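## Task

Place the strip with seven holes on top of the green cube, then set a bolt upright so it passes through the strip's end hole and into the hole in the cube. Do not let the strip, the cube or any bolt drop far or repeatedly. After release the strip may tilt and the bolt may lean, but the cube has to finish resting on the table with its hole facing up. Declare that you are done to finish.

## Robot and tools

Robot: two UR7e-type arms, left_arm and right_arm. Each carries a two-finger parallel gripper (opening up to 50 mm) and a wrist camera. Cameras, all 896x504: cam_high, cam_low, cam_left_wrist, cam_right_wrist. Arm bases in the scene frame: left_arm (-0.053, +0.460, +0.042) m, right_arm (-0.037, -0.480, +0.042) m, both yawed only slightly.

Frames. Scene frame: origin at table-top height midway between the arms, +z up, +x out over the table, left_arm on the +y side (image sides do not follow these names). Every reported hand pose, velocity and commanded offset uses that arm's own base axes. Gripper axes: fingers point along +z and close along x; end_effector_position is the point between the pads, with fingertips 17.5 mm beyond. A camera block juts up to 12 cm toward the gripper's -y and turns with it. Reported poses can be off by a few cm.

execute_actions(actions, cameras). actions is a list of actions; each action is a list of 1 to 15 rows, one row per 1/30 s step; a short action repeats its last row until step 15. Every row has 18 numbers in [-1, 1], both arms always present: left dx, dy, dz, rx, ry, rz, left gripper position, force_limit, speed, then the same nine for the right arm. The six pose numbers are an offset, not a pose: measured from the arm's Hand target at the start of that action (each row from that same start, not from the previous row), along the arm's base axes; 1.0 = 0.6 m or 180 degrees; rx, ry, rz form one rotation vector turning about the Hand target position. All zeros asks nothing new. Gripper numbers are absolute settings: position +1 fully open, about -0.65 pads touching, -1 grip until stopped; force_limit -1 about 20 N, 0 about 102 N, +1 about 185 N per pad; speed -1 20 mm/s, 0 85 mm/s, +1 150 mm/s. Always resend the gripper values you want; a 0 is a real command. Images return only if actions is empty or cameras names them (["all"] for all).

move(target, speed, blend, stop_force, zero, blocking, cameras). target is one 18-number row or a list of up to 15 rows, same layout and scale; every row is an offset from the Hand targets at the move's start. Grippers travel straight lines, all ending together, capped at 10 s. speed: path top speed in m/s, 0.002 to 3.6, default 0.25 (turns up to twice that in rad/s), one value or one per target. blend: corner rounding in m, default 0 (stop at each target). stop_force: 3 to 120 N, ends an arm's path on pushback; unreliable while the gripper rotates; omit it when leaving a contact. zero: true (default) re-zeroes force before the move. blocking=false returns after 0.5 s while the move continues (not with stop_force). The move: line reports done, off_target, moving, held or fault; limits=paced means the pose was clipped, limits=held that steps were withheld.

wait(seconds 0 to 3600) lets time pass; stop() brakes a running move; zoom_image(camera, region=[x0, y0, x1, y1] pixels, at most 504 wide and high) enlarges part of the latest image; zero_wrist_force(arm) tares the wrist sensor; read_manual(section="licences") gives licence text; finished_scene(scene=current scene number) ends the scene and cannot be undone.

Result lines: end_effector_position (m), end_effector_quat_wxyz, velocities (omitted when joints are still); Hand target (the last commanded pose, base of the next offsets; the hand often rests a little short, so resend the gap as an offset); Tool commands; object_status 0 moving, 1 blocked while opening, 2 blocked while closing (a grip), 3 reached position or pads met (likely empty); position_measured counts, opening about (250 - counts) x 0.202 mm; Joint positions and Joint torques; Wrist force and Wrist torque in gripper axes plus a peak line; MOTOR HOT, fault lines.

Cautions. Each step the commanded orientation is clipped to 32 degrees from the measured one. An arm faults for 10 s if the outside force reaches about 150 N or joint contact torque hits its limit (wrist joints only about 20 N m; pushes above roughly 13 to 16 N m stall them) or a wrist joint strays 0.9 degrees from its plan. Arms are stiff: aim only slightly past a contact, move slowly near parts. Avoid paths near an arm's own base, and keep the arms from pressing or gripping on each other. Motors heat when holding loads or straining; 85 °C brakes the arm. Grip with -1 and confirm status 2; release parts only when still and close to their support; nothing may leave the table, and the cube must finish hole up.

Each tool is called after "Call:" as name(argument=value, ...), one argument or row to a line, values as JSON.

## Session

Call:
execute_actions(
  actions=[],
)

Scene clock: 0.00 s.
left_arm: end_effector_position=(+0.0904, -0.4414, +0.2991) position_measured=3 object_status=3 end_effector_quat_wxyz=(-0.324, +0.343, +0.816, -0.334) | right_arm: end_effector_position=(+0.8377, +0.1147, +0.2392) position_measured=3 object_status=3 end_effector_quat_wxyz=(-0.070, +0.043, +0.895, +0.438)
Joint positions: left_arm=[-1.19 -1.631 2.006 -1.976 -2.539 -1.979] | right_arm=[3.192 -2.599 -0.487 -1.705 2.488 -1.464]
Joint velocities: within noise
Joint torques (N m): no reading
Wrist force (N): no reading
Wrist torque (N m): no reading
Wrist force, peak (N): no reading
Hand target: left_arm +0.0904, -0.4414, +0.2991; -0.324, +0.343, +0.816, -0.334 | right_arm +0.8377, +0.1147, +0.2392; -0.070, +0.043, +0.895, +0.438
Tool commands: left_gripper/position=+1.0 left_gripper/force_limit=+1.0 left_gripper/speed=+1.0 right_gripper/position=+1.0 right_gripper/force_limit=+1.0 right_gripper/speed=+1.0

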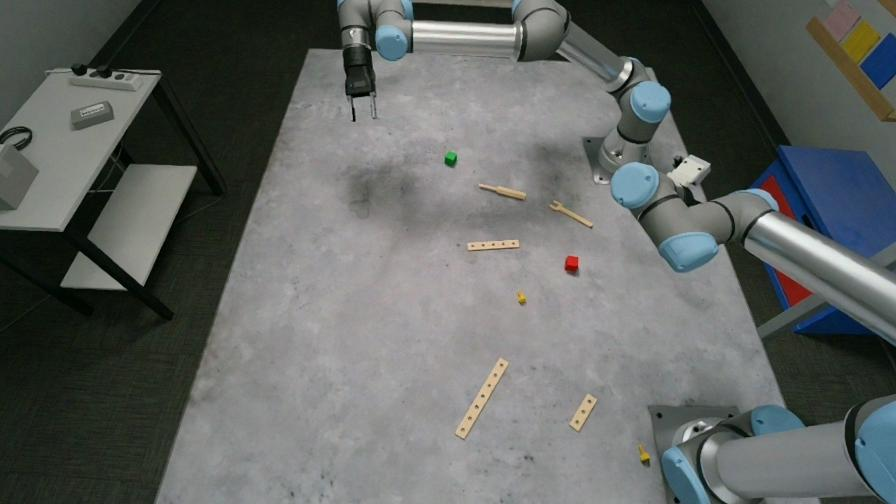

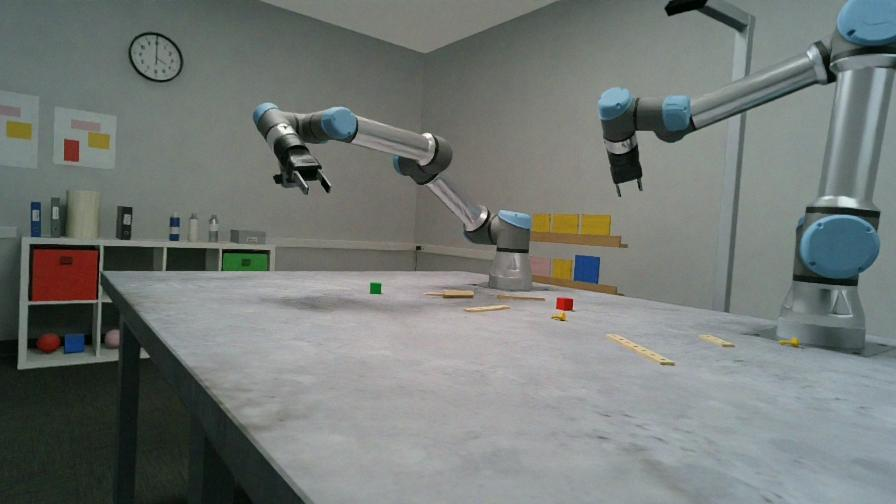

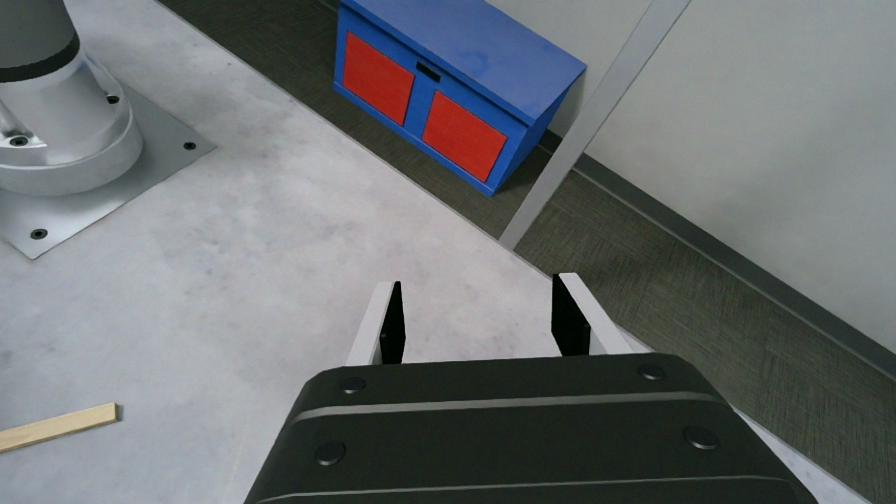

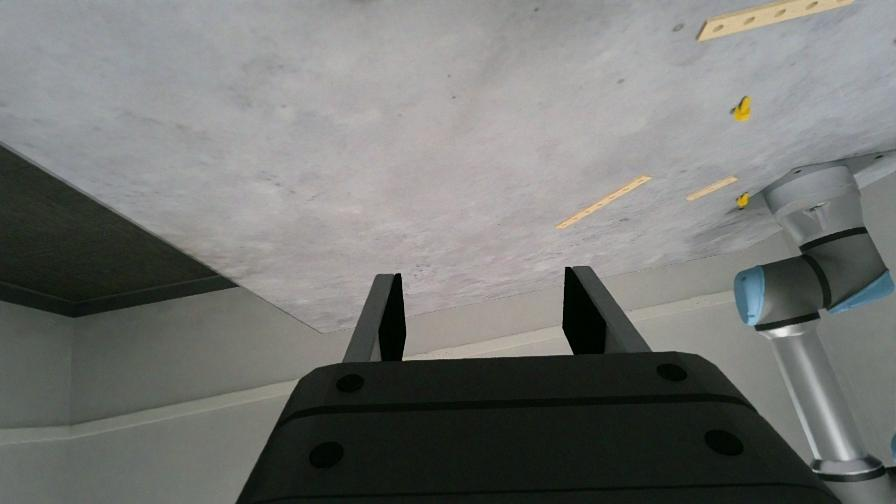

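Call:
zoom_image(
  camera="cam_high",
  region=[400, 130, 700, 300],
)

Call:
zoom_image(
  camera="cam_high",
  region=[430, 270, 730, 490],
)

Call:
zoom_image(
  camera="cam_low",
  region=[350, 260, 850, 400],
)

Scaled by 1.680 from the camera's image (finer frame: 1280x720).

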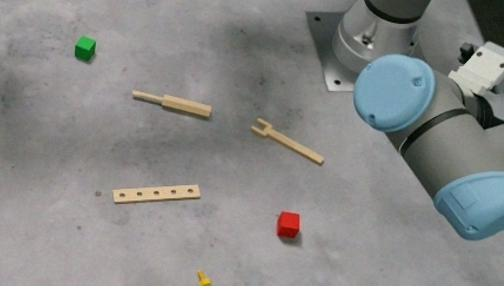

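Scaled by 1.680 from the camera's image (finer frame: 1280x720).

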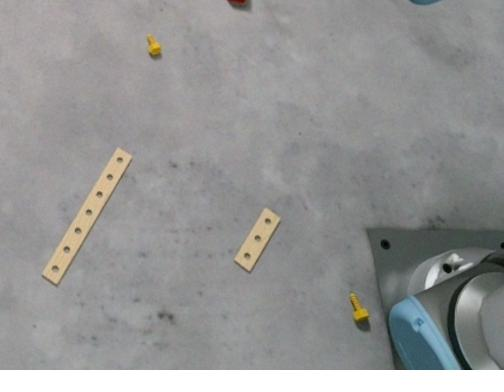

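Scaled by 1.008 from the camera's image (finer frame: 1280x720).

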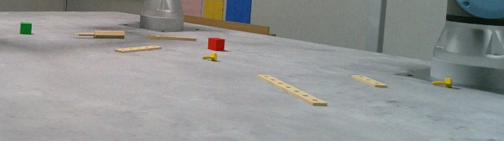

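Call:
move(
  target=[0.675,0.623,-0.235,0.0997,-0.2914,-0.043,1,1,1,-0.4845,-0.308,-0.135,-0.2887,-0.0461,0.0283,1,1,1],
  speed=0.6,
  cameras=["all"],
)

Scene clock: 8.63 s.
left_arm: end_effector_position=(+0.4954, -0.0677, +0.1582) position_measured=3 object_status=3 end_effector_quat_wxyz=(-0.001, +0.454, +0.891, +0.000) end_effector_velocity=(+0.002, +0.001, +0.001) end_effector_angular_velocity=(+0.000, -0.006, -0.002) | right_arm: end_effector_position=(+0.5471, -0.0700, +0.1581) position_measured=3 object_status=3 end_effector_quat_wxyz=(+0.000, +0.000, +1.000, +0.001)
Joint positions: left_arm=[-0.406 -1.503 1.948 -2.014 -1.571 -1.033] | right_arm=[3.257 -1.757 -1.812 -1.143 1.573 -1.456]
Joint velocities: left_arm=[0.002 0 -0.001 -0.005 0.003 0.004] | right_arm=[within noise]
Joint torques (N m): left_arm=[8.53 -23.01 -24.59 -6.9 2.46 1.64] | right_arm=[-9.12 47.24 19.15 4.34 -1.88 -0.66]
Wrist force (N): left_arm=[0.7 -0.8 0.0] | right_arm=[0.5 1.3 1.2]
Wrist torque (N m): left_arm=[-0.38 -0.11 0.06] | right_arm=[0.42 -0.08 0.05]
Wrist force, peak (N): left_arm=[-0.6 -3.8 2.9] | right_arm=[3.5 2.2 2.0]
Hand target: left_arm +0.4954, -0.0676, +0.1581; -0.001, +0.454, +0.891, +0.000 | right_arm +0.5470, -0.0701, +0.1582; +0.000, +0.000, +1.000, +0.001
Off the commanded pose: left_arm 0.000 m, 0 deg | right_arm 0.000 m, 0 deg.
move: done

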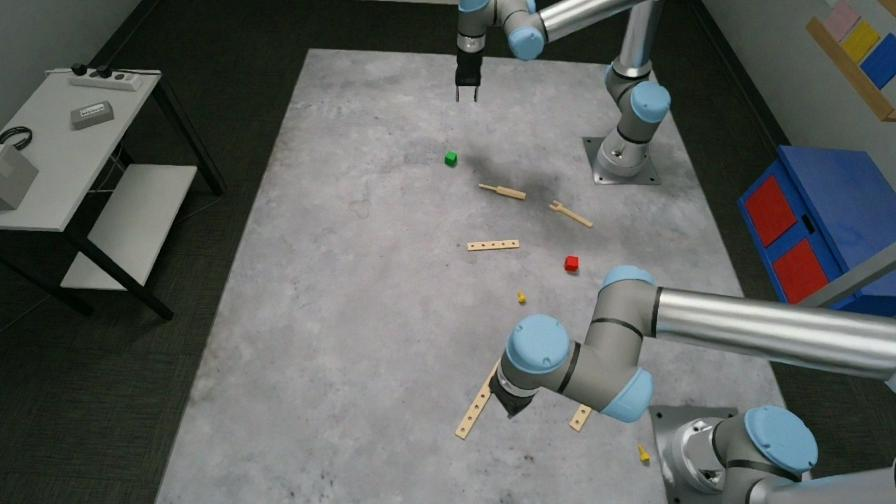

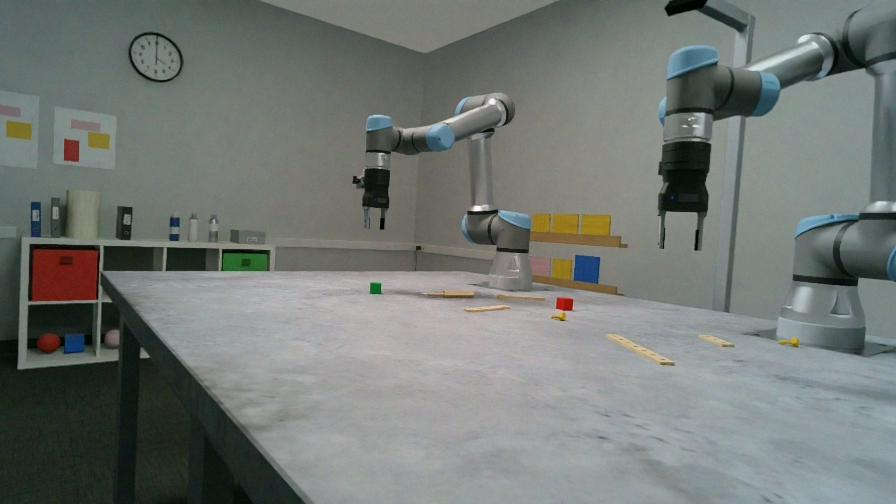

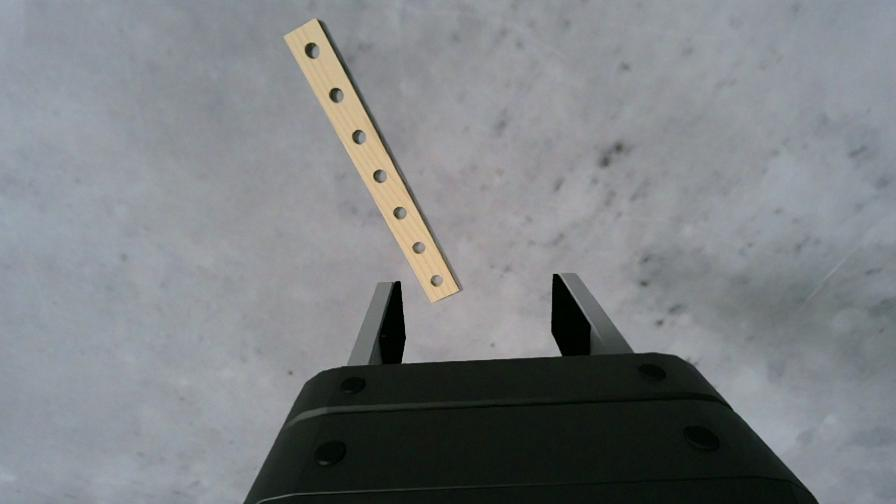

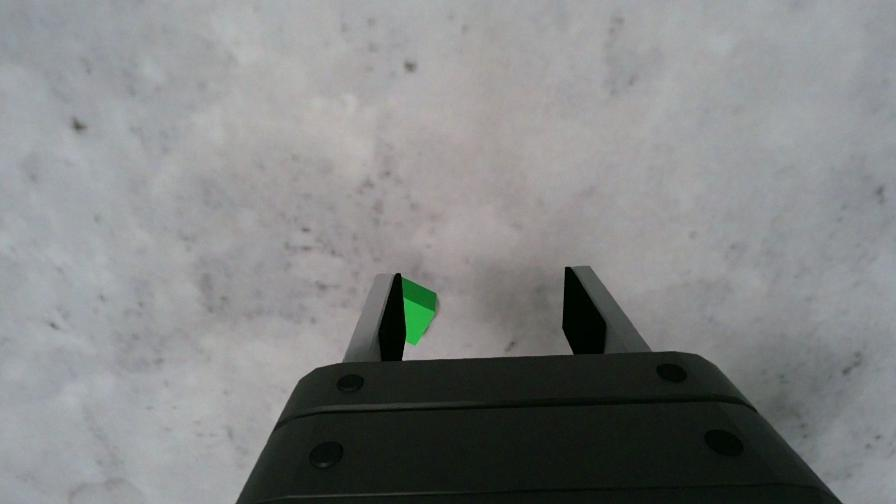

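Call:
move(
  target=[0.0618,-0.0403,-0.097,0,0,-0.867,1,1,1,0.0442,0.1,-0.083,0,0,0,1,1,1],
  speed=0.8,
  cameras=["cam_left_wrist","cam_right_wrist"],
)

Call:
zoom_image(
  camera="cam_right_wrist",
  region=[350, 180, 550, 330],
)

Scene clock: 12.30 s.
left_arm: end_effector_position=(+0.5325, -0.0919, +0.0999) position_measured=3 object_status=3 end_effector_quat_wxyz=(+0.000, +0.966, -0.260, +0.001) | right_arm: end_effector_position=(+0.5736, -0.0100, +0.1083) position_measured=3 object_status=3 end_effector_quat_wxyz=(+0.000, +0.000, +1.000, +0.001)
Joint positions: left_arm=[-0.421 -1.34 1.928 -2.161 -1.57 1.676] | right_arm=[3.358 -1.863 -1.82 -1.029 1.573 -1.355]
Joint torques (N m): left_arm=[8.51 -52.43 -23.56 -1.15 2.52 1.58] | right_arm=[-9.65 51.02 33.36 1.19 0.96 -0.78]
Wrist force (N): left_arm=[1.0 -0.8 -0.1] | right_arm=[0.2 1.4 1.4]
Wrist torque (N m): left_arm=[-0.38 -0.16 0.06] | right_arm=[0.44 -0.07 0.07]
Wrist force, peak (N): left_arm=[1.4 -0.7 -0.3] | right_arm=[0.1 1.9 1.6]
Hand target: left_arm +0.5325, -0.0918, +0.0999; +0.000, +0.966, -0.260, +0.001 | right_arm +0.5736, -0.0101, +0.1084; +0.000, +0.000, +1.000, +0.001
Off the commanded pose: left_arm 0.000 m, 0 deg | right_arm 0.000 m, 0 deg.
move: done

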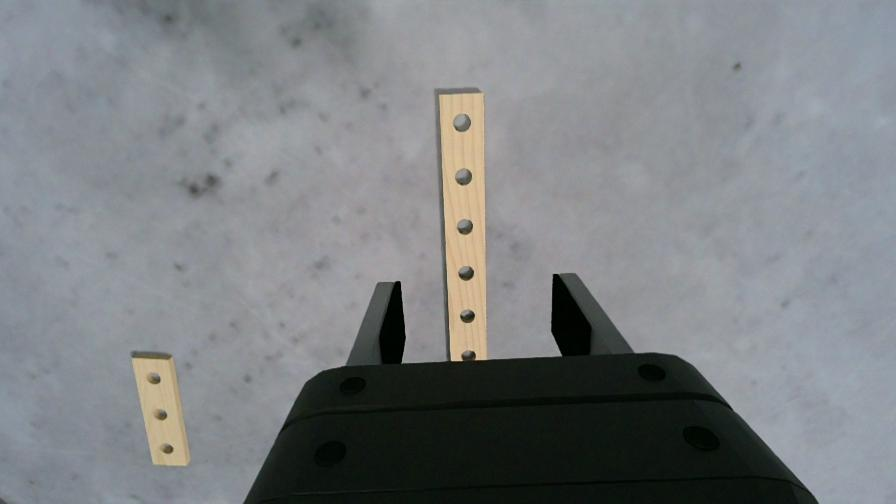

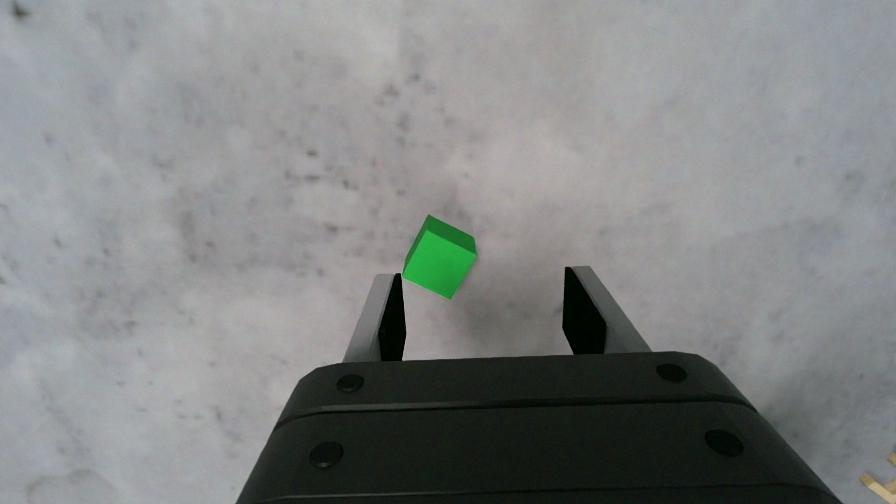

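Scaled by 2.520 from the camera's image (finer frame: 1280x720).

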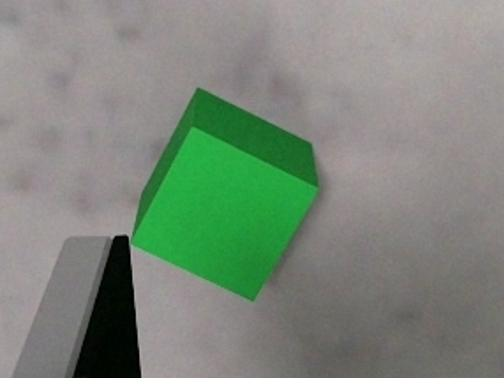

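Call:
move(
  target=[-0.0032,-0.017,-0.162,0,0,0,1,1,1,-0.016,0.1235,-0.084,0.0409,-0.187,-0.8431,1,1,1],
  speed=0.8,
  cameras=["cam_left_wrist","cam_right_wrist"],
)

Call:
zoom_image(
  camera="cam_right_wrist",
  region=[350, 180, 550, 330],
)

Scene clock: 19.50 s.
left_arm: end_effector_position=(+0.5305, -0.1020, +0.0026) position_measured=3 object_status=3 end_effector_quat_wxyz=(+0.000, +0.966, -0.260, +0.001) | right_arm: end_effector_position=(+0.5640, +0.0641, +0.0579) position_measured=3 object_status=3 end_effector_quat_wxyz=(+0.212, +0.953, +0.211, +0.047)
Joint positions: left_arm=[-0.44 -1.177 2.022 -2.418 -1.57 1.656] | right_arm=[3.696 -1.903 -1.984 -0.881 1.136 1.701]
Joint torques (N m): left_arm=[-1.69 -55.62 -32.57 -1.13 2.49 -0.63] | right_arm=[-9.17 49.81 19.85 2 1.1 1.07]
Wrist force (N): left_arm=[0.9 -0.9 -0.3] | right_arm=[-0.1 0.1 0.8]
Wrist torque (N m): left_arm=[-0.39 -0.15 0.13] | right_arm=[0.01 0.06 0.01]
Wrist force, peak (N): left_arm=[0.7 -1.5 -0.7] | right_arm=[0.3 1.5 1.6]
Hand target: left_arm +0.5306, -0.1020, +0.0027; +0.000, +0.966, -0.260, +0.001 | right_arm +0.5640, +0.0640, +0.0580; +0.212, +0.953, +0.211, +0.047
Off the commanded pose: left_arm 0.000 m, 0 deg | right_arm 0.000 m, 0 deg.
move: done

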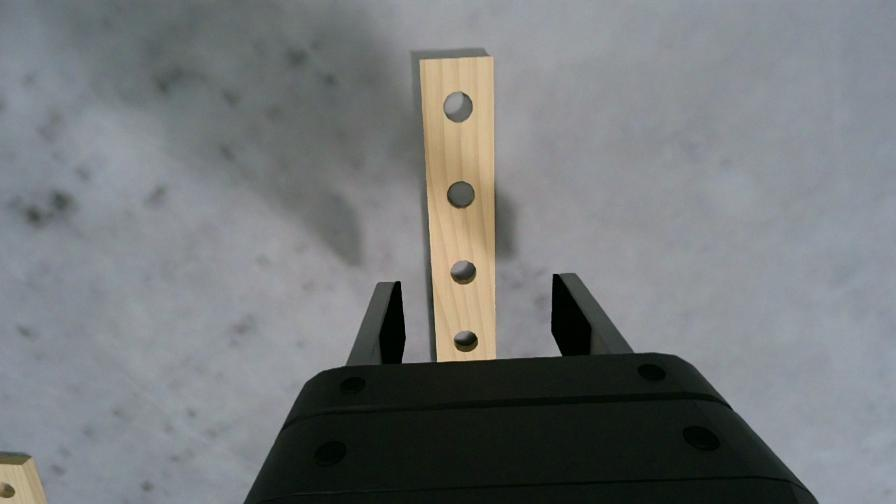

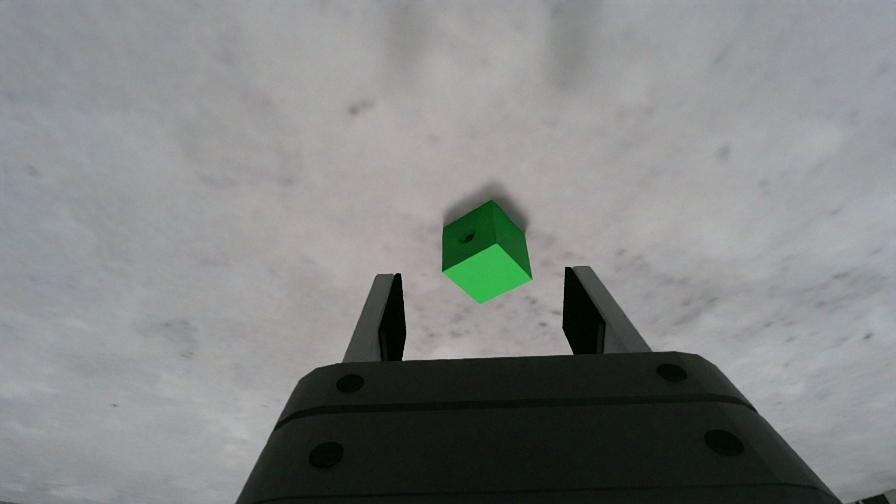

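Scaled by 2.520 from the camera's image (finer frame: 1280x720).

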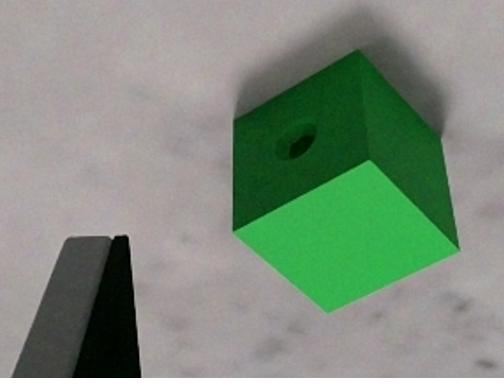

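Call:
move(
  target=[-0.0077,0.0045,-0.0212,0,0,0,1,1,1,-0.0195,-0.041,-0.0503,-0.0617,-0.0572,0.1984,1,1,1],
  speed=0.5,
  cameras=["cam_left_wrist","cam_right_wrist"],
)

Call:
zoom_image(
  camera="cam_right_wrist",
  region=[300, 150, 650, 360],
)

Scene clock: 26.40 s.
left_arm: end_effector_position=(+0.5259, -0.0993, -0.0101) position_measured=3 object_status=3 end_effector_quat_wxyz=(+0.000, +0.966, -0.260, +0.001) | right_arm: end_effector_position=(+0.5523, +0.0394, +0.0278) position_measured=3 object_status=3 end_effector_quat_wxyz=(+0.295, +0.810, +0.476, +0.173) end_effector_velocity=(+0.000, +0.000, +0.001) end_effector_angular_velocity=(+0.001, -0.003, +0.002)
Joint positions: left_arm=[-0.439 -1.16 2.045 -2.457 -1.57 1.657] | right_arm=[3.749 -1.962 -2.365 -0.033 0.955 1.002]
Joint velocities: left_arm=[within noise] | right_arm=[0 0 -0.001 0.006 -0.001 -0.003]
Joint torques (N m): left_arm=[8.02 -47.66 -29.88 -1.27 2.08 1.56] | right_arm=[6.98 34.81 12.69 7.31 -3.86 -0.69]
Wrist force (N): left_arm=[0.9 -0.7 -0.3] | right_arm=[0.2 0.1 0.3]
Wrist torque (N m): left_arm=[-0.36 -0.14 0.13] | right_arm=[0.00 -0.05 0.11]
Wrist force, peak (N): left_arm=[1.1 -1.0 -0.7] | right_arm=[-0.1 -0.6 0.7]
Hand target: left_arm +0.5260, -0.0993, -0.0100; +0.000, +0.966, -0.260, +0.001 | right_arm +0.5523, +0.0394, +0.0278; +0.295, +0.810, +0.476, +0.173
Off the commanded pose: left_arm 0.000 m, 0 deg | right_arm 0.000 m, 0 deg.
move: done

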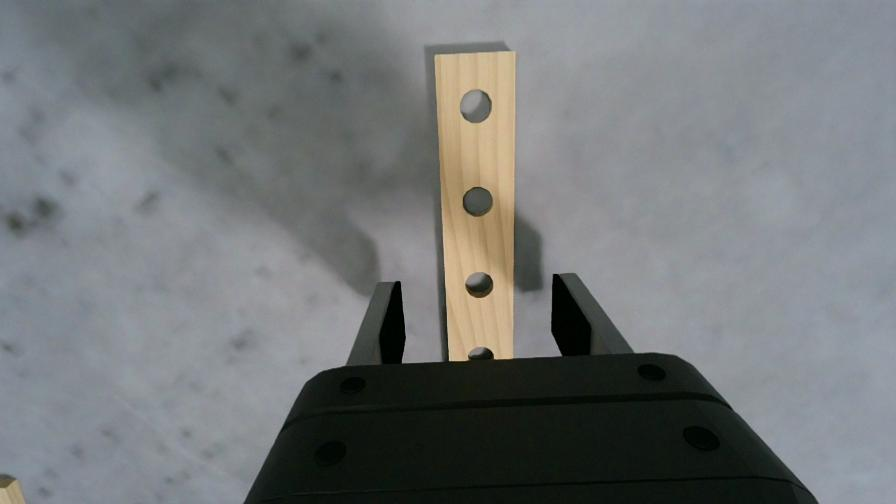

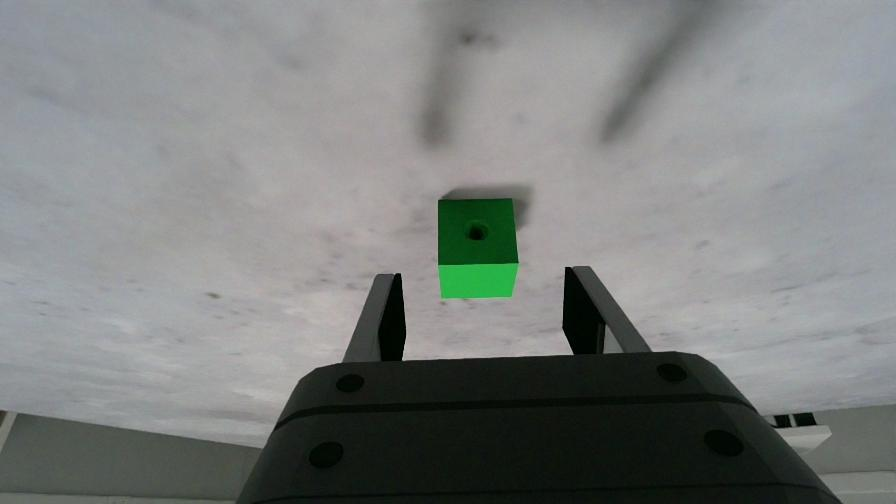

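Scaled by 1.440 from the camera's image (finer frame: 1280x720).

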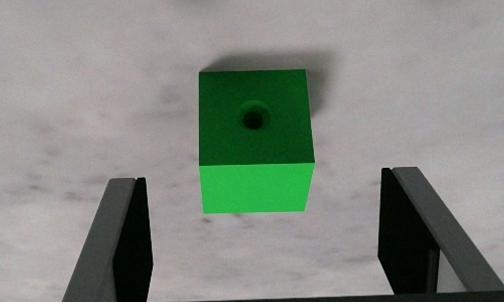

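Call:
move(
  target=[0,0,-0.0267,0,0,0,1,1,1,0.0562,-0.0313,-0.0767,0,0,0,1,1,1],
  speed=0.06,
  stop_force=8,
  cameras=["cam_left_wrist","cam_right_wrist"],
)

Scene clock: 29.17 s.
left_arm: end_effector_position=(+0.5260, -0.0993, -0.0239) position_measured=3 object_status=3 end_effector_quat_wxyz=(+0.000, +0.966, -0.260, +0.001) | right_arm: end_effector_position=(+0.5858, +0.0207, -0.0181) position_measured=3 object_status=3 end_effector_quat_wxyz=(+0.295, +0.810, +0.476, +0.173)
Joint positions: left_arm=[-0.439 -1.132 2.052 -2.494 -1.57 1.657] | right_arm=[3.668 -2.149 -2.284 0.125 0.984 0.911]
Joint torques (N m): left_arm=[3.45 -48.96 -20.78 -1.76 1.78 0.3] | right_arm=[7.45 29.03 1.36 5.35 -3.04 -0.69]
Wrist force (N): left_arm=[4.2 -1.0 -12.9] | right_arm=[1.2 4.0 -2.4]
Wrist torque (N m): left_arm=[-0.48 0.32 0.09] | right_arm=[-0.03 0.00 0.25]
Wrist force, peak (N): left_arm=[-11.4 -1.7 -50.7] | right_arm=[0.0 9.6 -17.1]
Hand target: left_arm +0.5260, -0.0993, -0.0239; +0.000, +0.966, -0.260, +0.001 (not the last commanded pose) | right_arm +0.5858, +0.0207, -0.0181; +0.295, +0.810, +0.476, +0.173
Off the commanded pose: left_arm 0.002 m, 0 deg | right_arm 0.000 m, 0 deg.
move: contact (left_arm, right_arm)

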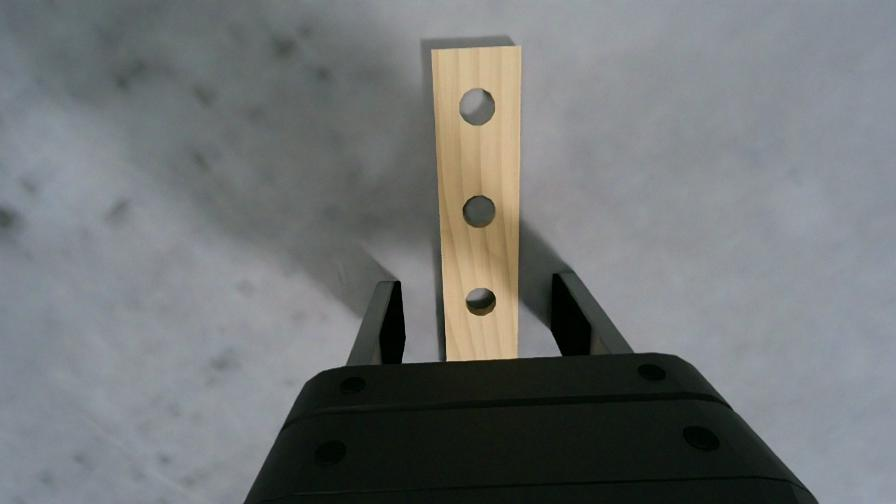

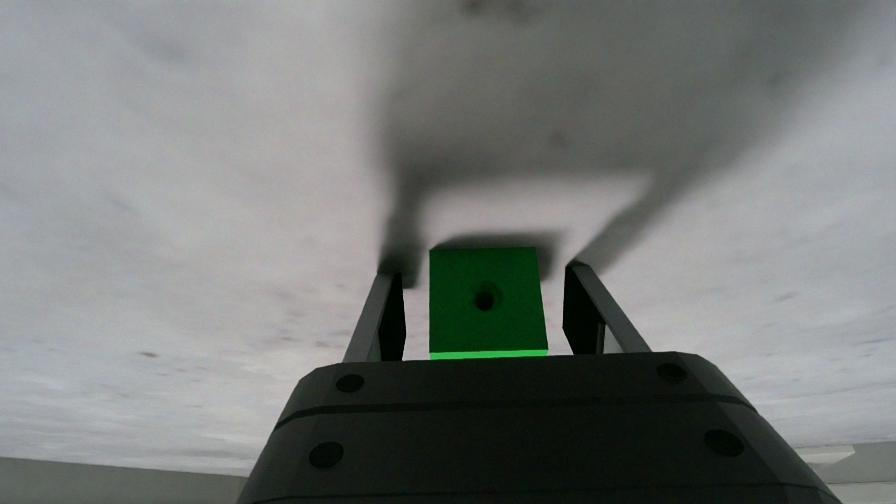

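Call:
execute_actions(
  actions=[
    [[0,0,0.003,0,0,0,1,-0.6,0,0,0,0.003,0,0,0,1,-0.4,0]],
    [[0,0,0,0,0,0,-1,-0.6,-0.5,0,0,0,0,0,0,-1,-0.4,-0.5]],
    [[0,0,0,0,0,0,-1,-0.6,-0.5,0,0,0,0,0,0,-1,-0.4,-0.5]],
  ],
  cameras=["cam_left_wrist","cam_right_wrist"],
)

Scene clock: 32.50 s.
left_arm: end_effector_position=(+0.5260, -0.0993, -0.0221) position_measured=137 object_status=2 end_effector_quat_wxyz=(+0.000, +0.966, -0.260, +0.001) | right_arm: end_effector_position=(+0.5858, +0.0207, -0.0163) position_measured=104 object_status=2 end_effector_quat_wxyz=(+0.295, +0.810, +0.476, +0.173)
Joint positions: left_arm=[-0.439 -1.135 2.051 -2.489 -1.57 1.657] | right_arm=[3.668 -2.144 -2.285 0.12 0.984 0.911]
Joint torques (N m): left_arm=[4.59 -31.33 -19.5 -5.98 1.71 0.32] | right_arm=[4.47 27.59 22.13 6.36 -2.27 1.05]
Wrist force (N): left_arm=[0.7 -0.8 0.0] | right_arm=[0.5 -0.3 0.8]
Wrist torque (N m): left_arm=[-0.39 -0.12 0.13] | right_arm=[-0.06 -0.10 0.12]
Wrist force, peak (N): left_arm=[4.4 -1.1 -12.8] | right_arm=[1.2 4.3 -2.5]
Hand target: left_arm +0.5260, -0.0993, -0.0221; +0.000, +0.966, -0.260, +0.001 | right_arm +0.5858, +0.0207, -0.0163; +0.295, +0.810, +0.476, +0.173
Off the commanded pose: left_arm 0.000 m, 0 deg | right_arm 0.000 m, 0 deg.

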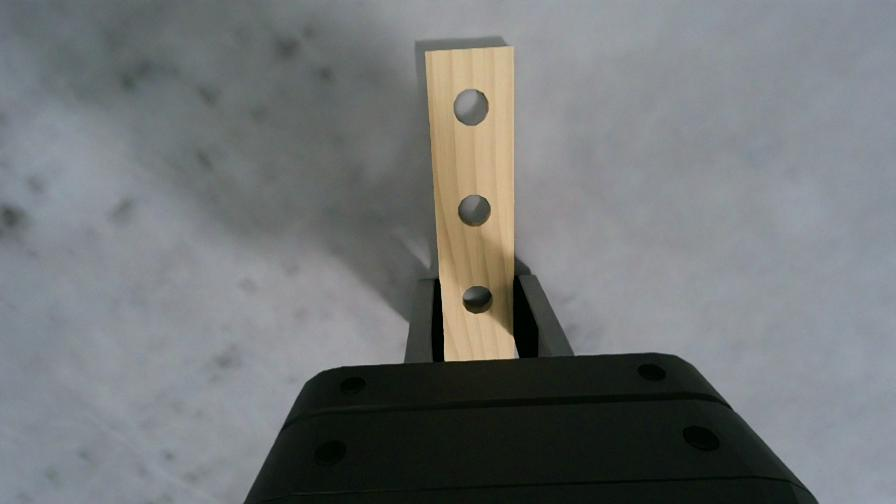

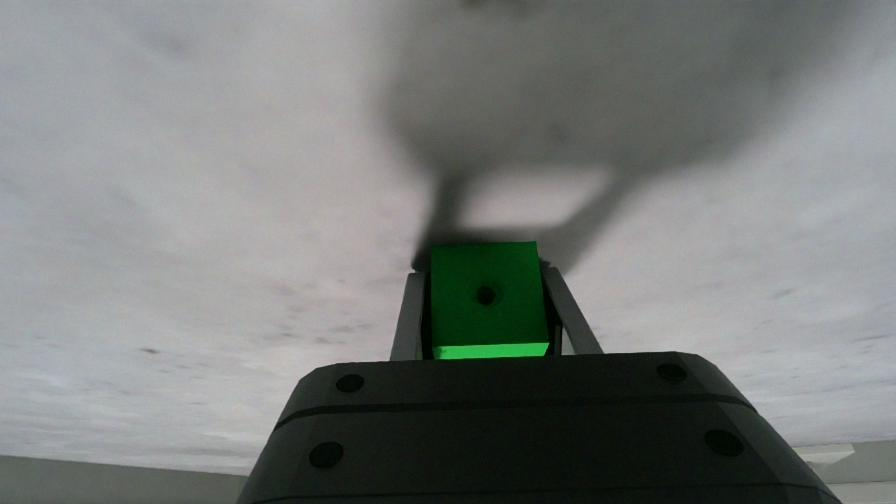

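Call:
move(
  target=[
    [0,0,0.05,0,0,0,-1,-0.6,-0.5,0,0,0.2,0,0,0,-1,-0.4,-0.5],
    [0,0,0.1,0,0,0,-1,-0.6,-0.5,-0.1305,0.7105,0.1272,0.5648,0.0586,-0.4649,-1,-0.4,-0.5],
  ],
  speed=[0.3,0.5],
  blend=[0.03,0],
  cameras=["all"],
)

Scene clock: 39.80 s.
left_arm: end_effector_position=(+0.5260, -0.0993, +0.0380) position_measured=137 object_status=2 end_effector_quat_wxyz=(+0.000, +0.966, -0.260, +0.001) | right_arm: end_effector_position=(+0.5075, +0.4470, +0.0600) position_measured=104 object_status=2 end_effector_quat_wxyz=(-0.385, +0.825, -0.375, +0.175)
Joint positions: left_arm=[-0.439 -1.253 2.01 -2.33 -1.57 1.657] | right_arm=[4.149 -2.172 -2.14 0.452 1.35 3.331]
Joint torques (N m): left_arm=[6.21 -38.04 -26.05 -6.38 1.75 0.94] | right_arm=[5.11 39 7.17 6.43 -1.06 1.09]
Wrist force (N): left_arm=[0.9 -0.7 -0.3] | right_arm=[1.6 3.5 3.0]
Wrist torque (N m): left_arm=[-0.35 -0.14 0.13] | right_arm=[1.05 -0.19 -0.03]
Wrist force, peak (N): left_arm=[1.3 -0.9 -0.8] | right_arm=[2.0 3.7 3.4]
Hand target: left_arm +0.5260, -0.0993, +0.0379; +0.000, +0.966, -0.260, +0.001 | right_arm +0.5075, +0.4470, +0.0600; -0.385, +0.825, -0.375, +0.175
Off the commanded pose: left_arm 0.000 m, 0 deg | right_arm 0.000 m, 0 deg.
move: done

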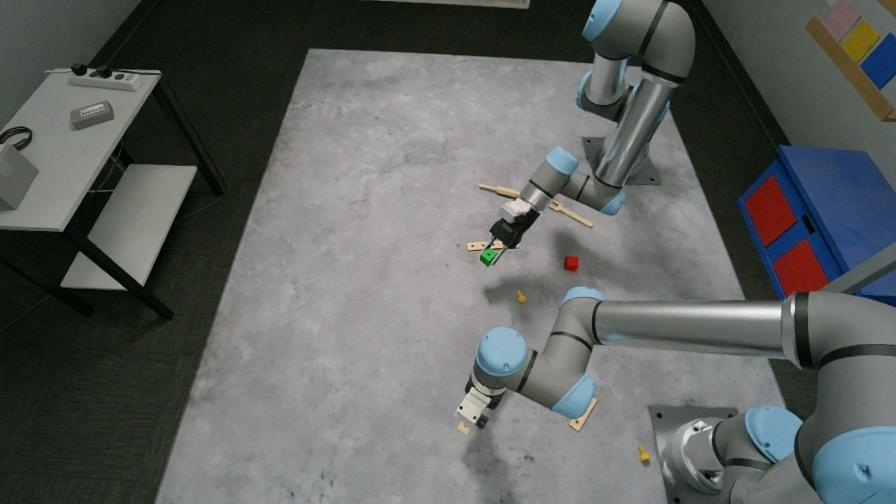

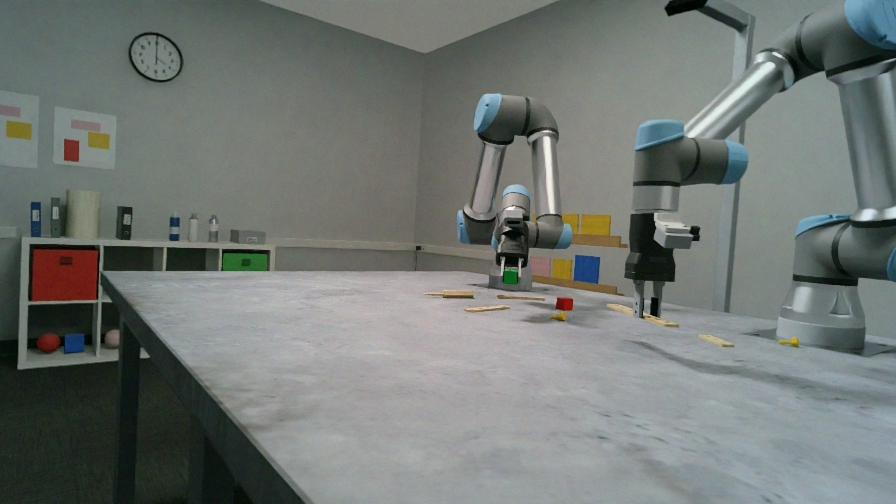

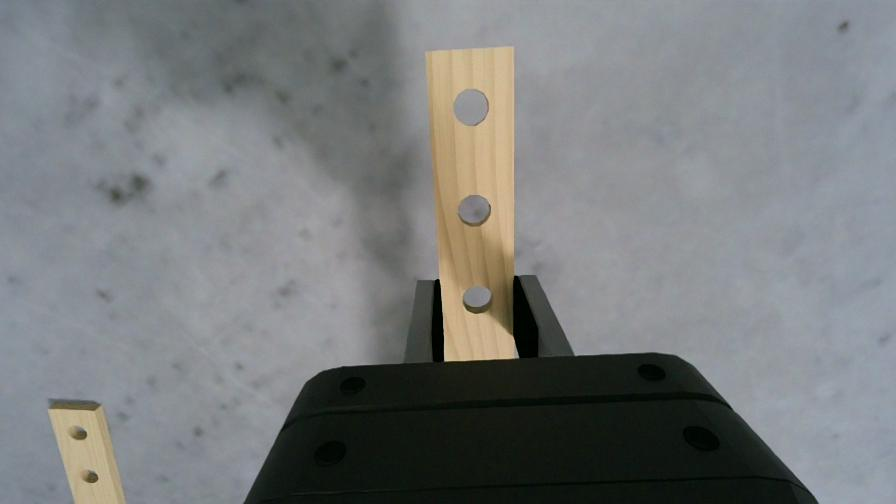

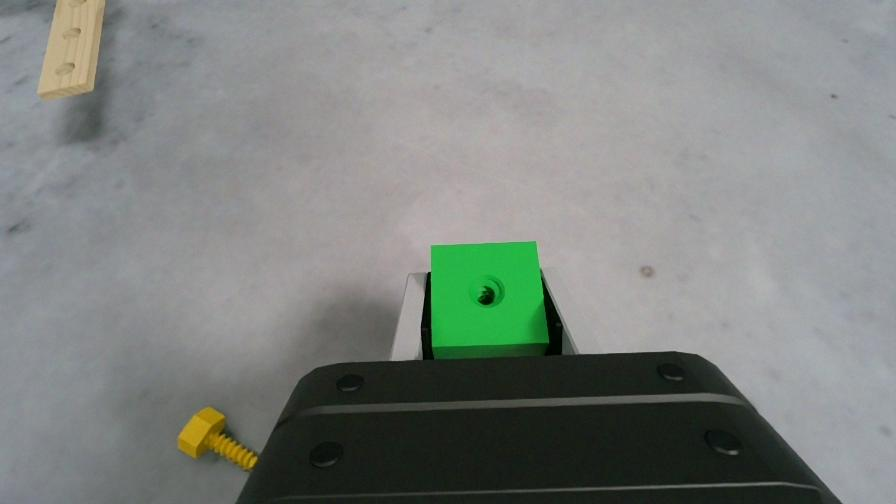

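Call:
move(
  target=[
    [0,0,0,0,0,0,-1,-0.6,-0.5,0,0,-0.11,0,0,0,-1,-0.4,-0.5],
    [0,0,0,0,0,0,-1,-0.6,-0.5,0,0,-0.134,0,0,0,-1,-0.4,-0.5],
  ],
  speed=[0.1,0.02],
  stop_force=7,
  cameras=["cam_right_wrist"],
)

Call:
zoom_image(
  camera="cam_right_wrist",
  region=[130, 350, 330, 504],
)

Scene clock: 42.37 s.
left_arm: end_effector_position=(+0.5260, -0.0993, +0.0379) position_measured=137 object_status=2 end_effector_quat_wxyz=(+0.000, +0.966, -0.260, +0.001) | right_arm: end_effector_position=(+0.5075, +0.4470, -0.0176) position_measured=104 object_status=2 end_effector_quat_wxyz=(-0.385, +0.825, -0.375, +0.175)
Joint positions: left_arm=[-0.439 -1.252 2.01 -2.33 -1.57 1.657] | right_arm=[4.149 -2.377 -2.113 0.63 1.349 3.331]
Joint torques (N m): left_arm=[6.12 -27.56 -19.38 -7 1.79 0.95] | right_arm=[-2.12 44.36 0.66 6.12 -1.03 -0.74]
Wrist force (N): left_arm=[1.0 -0.9 0.1] | right_arm=[1.5 -0.2 1.1]
Wrist torque (N m): left_arm=[-0.39 -0.15 0.13] | right_arm=[1.05 -0.19 0.00]
Wrist force, peak (N): left_arm=[1.3 -1.2 -0.1] | right_arm=[1.3 -10.5 -9.8]
Hand target: left_arm +0.5260, -0.0993, +0.0379; +0.000, +0.966, -0.260, +0.001 | right_arm +0.5075, +0.4470, -0.0176; -0.385, +0.825, -0.375, +0.175 (not the last commanded pose)
Off the commanded pose: left_arm 0.000 m, 0 deg | right_arm 0.003 m, 0 deg.
move: contact (right_arm); path passed 1 of 2 targets

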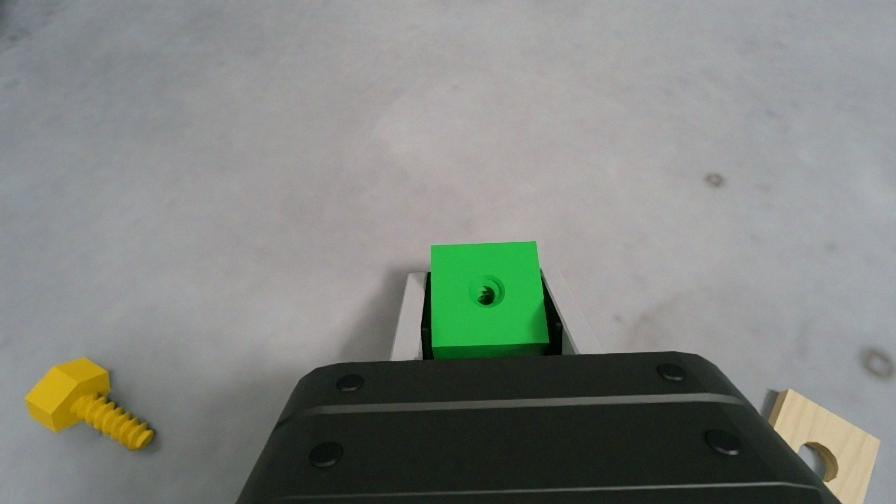

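Scaled by 2.520 from the camera's image (finer frame: 1280x720).

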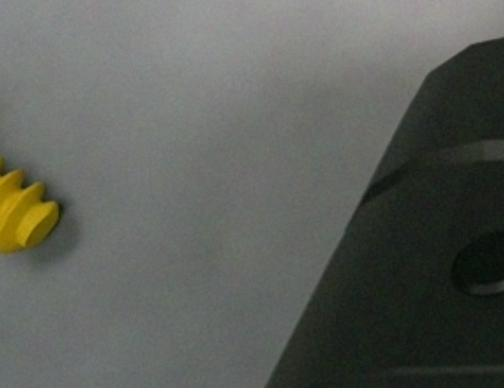

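Call:
zoom_image(
  camera="cam_right_wrist",
  region=[10, 340, 180, 470],
)

Scaled by 2.965 from the camera's image (finer frame: 1280x720).

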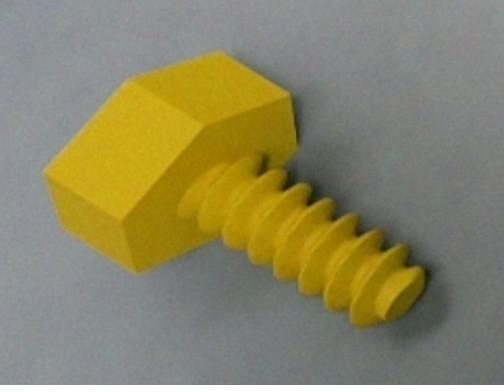

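Call:
execute_actions(
  actions=[
    [[0,0,0,0,0,0,-1,-0.6,-0.5,0,0,0,0,0,0,0.6,-0.4,-0.8]],
    [[0,0,0,0,0,0,-1,-0.6,-0.5,0,0,0,0,0,0,0.6,-0.4,-0.8]],
  ],
)

Call:
move(
  target=[0.128,0.11,0.1,0,0,0,-1,-0.6,-0.5,-0.0482,-0.0419,0.0535,0,0,0,0.6,-0.4,-0.8],
  speed=0.25,
  cameras=["all"],
)

Scene clock: 47.70 s.
left_arm: end_effector_position=(+0.5260, -0.0993, +0.0379) position_measured=137 object_status=2 end_effector_quat_wxyz=(+0.000, +0.966, -0.260, +0.001) | right_arm: end_effector_position=(+0.5075, +0.4470, -0.0176) position_measured=63 object_status=3 end_effector_quat_wxyz=(-0.385, +0.825, -0.375, +0.175)
Joint positions: left_arm=[-0.439 -1.252 2.01 -2.33 -1.57 1.657] | right_arm=[4.149 -2.378 -2.113 0.63 1.349 3.331]
Joint torques (N m): left_arm=[7.02 -28.58 -19.85 -7.12 1.72 0.98] | right_arm=[-2.25 38.19 4.7 6.17 -0.95 0.25]
Wrist force (N): left_arm=[1.0 -0.8 -0.2] | right_arm=[1.6 3.5 2.9]
Wrist torque (N m): left_arm=[-0.37 -0.17 0.13] | right_arm=[1.10 -0.17 -0.01]
Wrist force, peak (N): left_arm=[1.5 -0.8 -0.1] | right_arm=[1.7 3.5 3.4]
Hand target: left_arm +0.5260, -0.0993, +0.0379; +0.000, +0.966, -0.260, +0.001 | right_arm +0.5075, +0.4470, -0.0176; -0.385, +0.825, -0.375, +0.175
Off the commanded pose: left_arm 0.000 m, 0 deg | right_arm 0.000 m, 0 deg.

Scene clock: 48.70 s.
left_arm: end_effector_position=(+0.6028, -0.0334, +0.0978) position_measured=137 object_status=2 end_effector_quat_wxyz=(+0.000, +0.966, -0.260, +0.001) | right_arm: end_effector_position=(+0.4785, +0.4219, +0.0145) position_measured=63 object_status=3 end_effector_quat_wxyz=(-0.385, +0.825, -0.375, +0.175)
Joint positions: left_arm=[-0.278 -1.204 1.746 -2.116 -1.57 1.818] | right_arm=[4.175 -2.262 -2.24 0.637 1.33 3.349]
Joint torques (N m): left_arm=[7.54 -59.47 -37.81 -2.66 -1.12 1.67] | right_arm=[-9.3 43.51 9.39 1.85 1.76 -0.75]
Wrist force (N): left_arm=[1.1 -0.7 0.0] | right_arm=[1.5 3.1 3.4]
Wrist torque (N m): left_arm=[-0.35 -0.18 0.05] | right_arm=[1.04 -0.14 0.01]
Wrist force, peak (N): left_arm=[1.2 -5.6 -1.6] | right_arm=[1.7 3.6 4.6]
Hand target: left_arm +0.6028, -0.0333, +0.0979; +0.000, +0.966, -0.260, +0.001 | right_arm +0.4786, +0.4218, +0.0145; -0.385, +0.825, -0.375, +0.175
Off the commanded pose: left_arm 0.000 m, 0 deg | right_arm 0.000 m, 0 deg.
move: done

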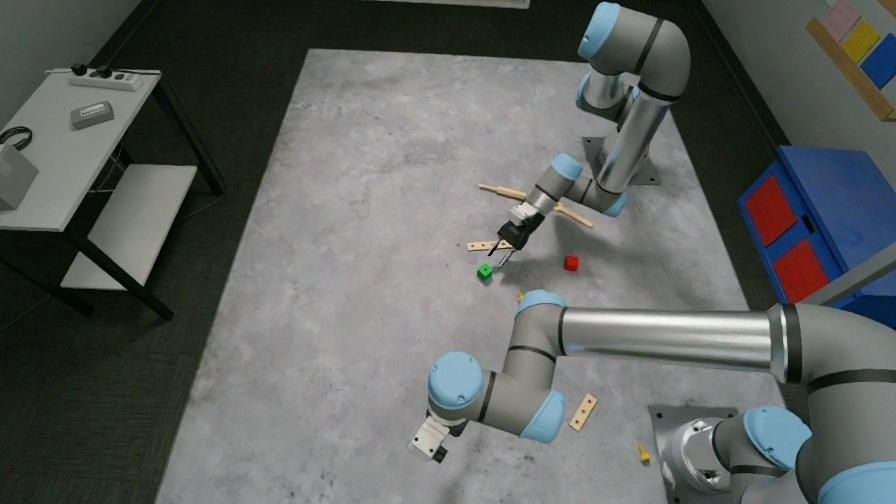

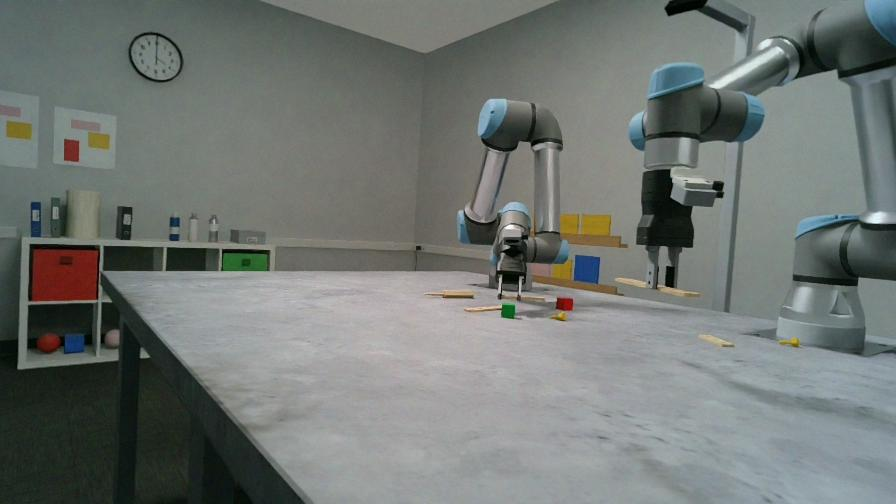

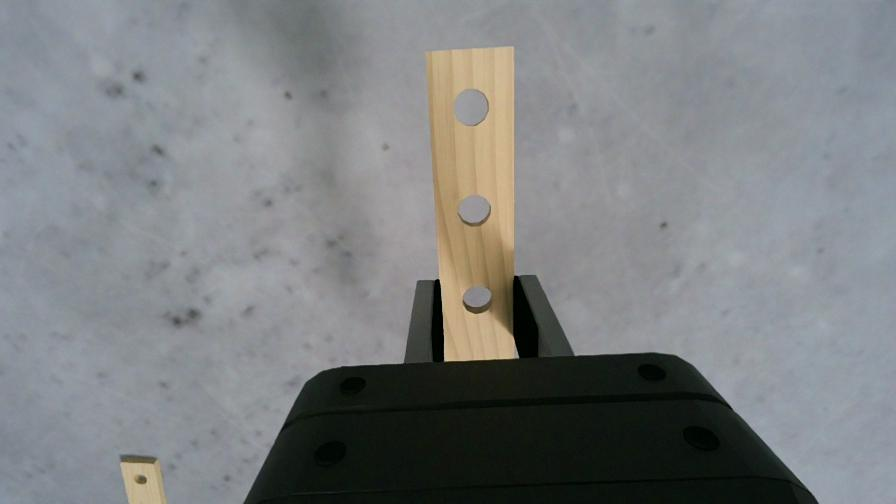

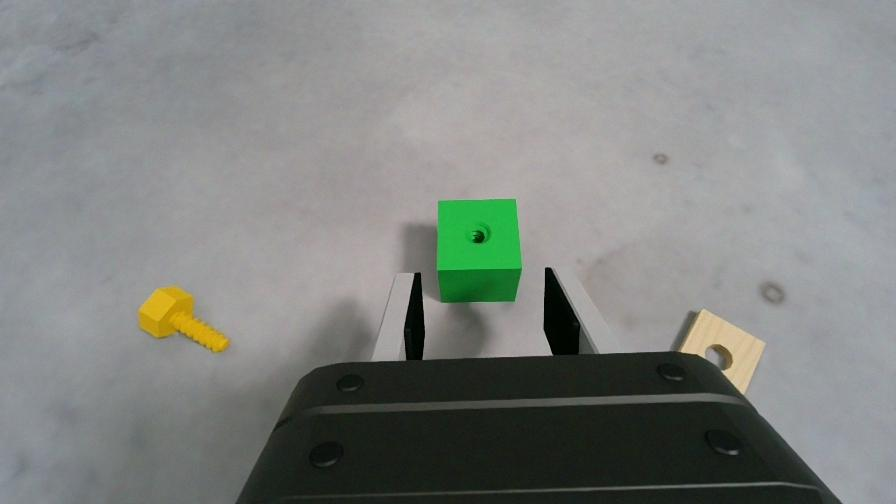

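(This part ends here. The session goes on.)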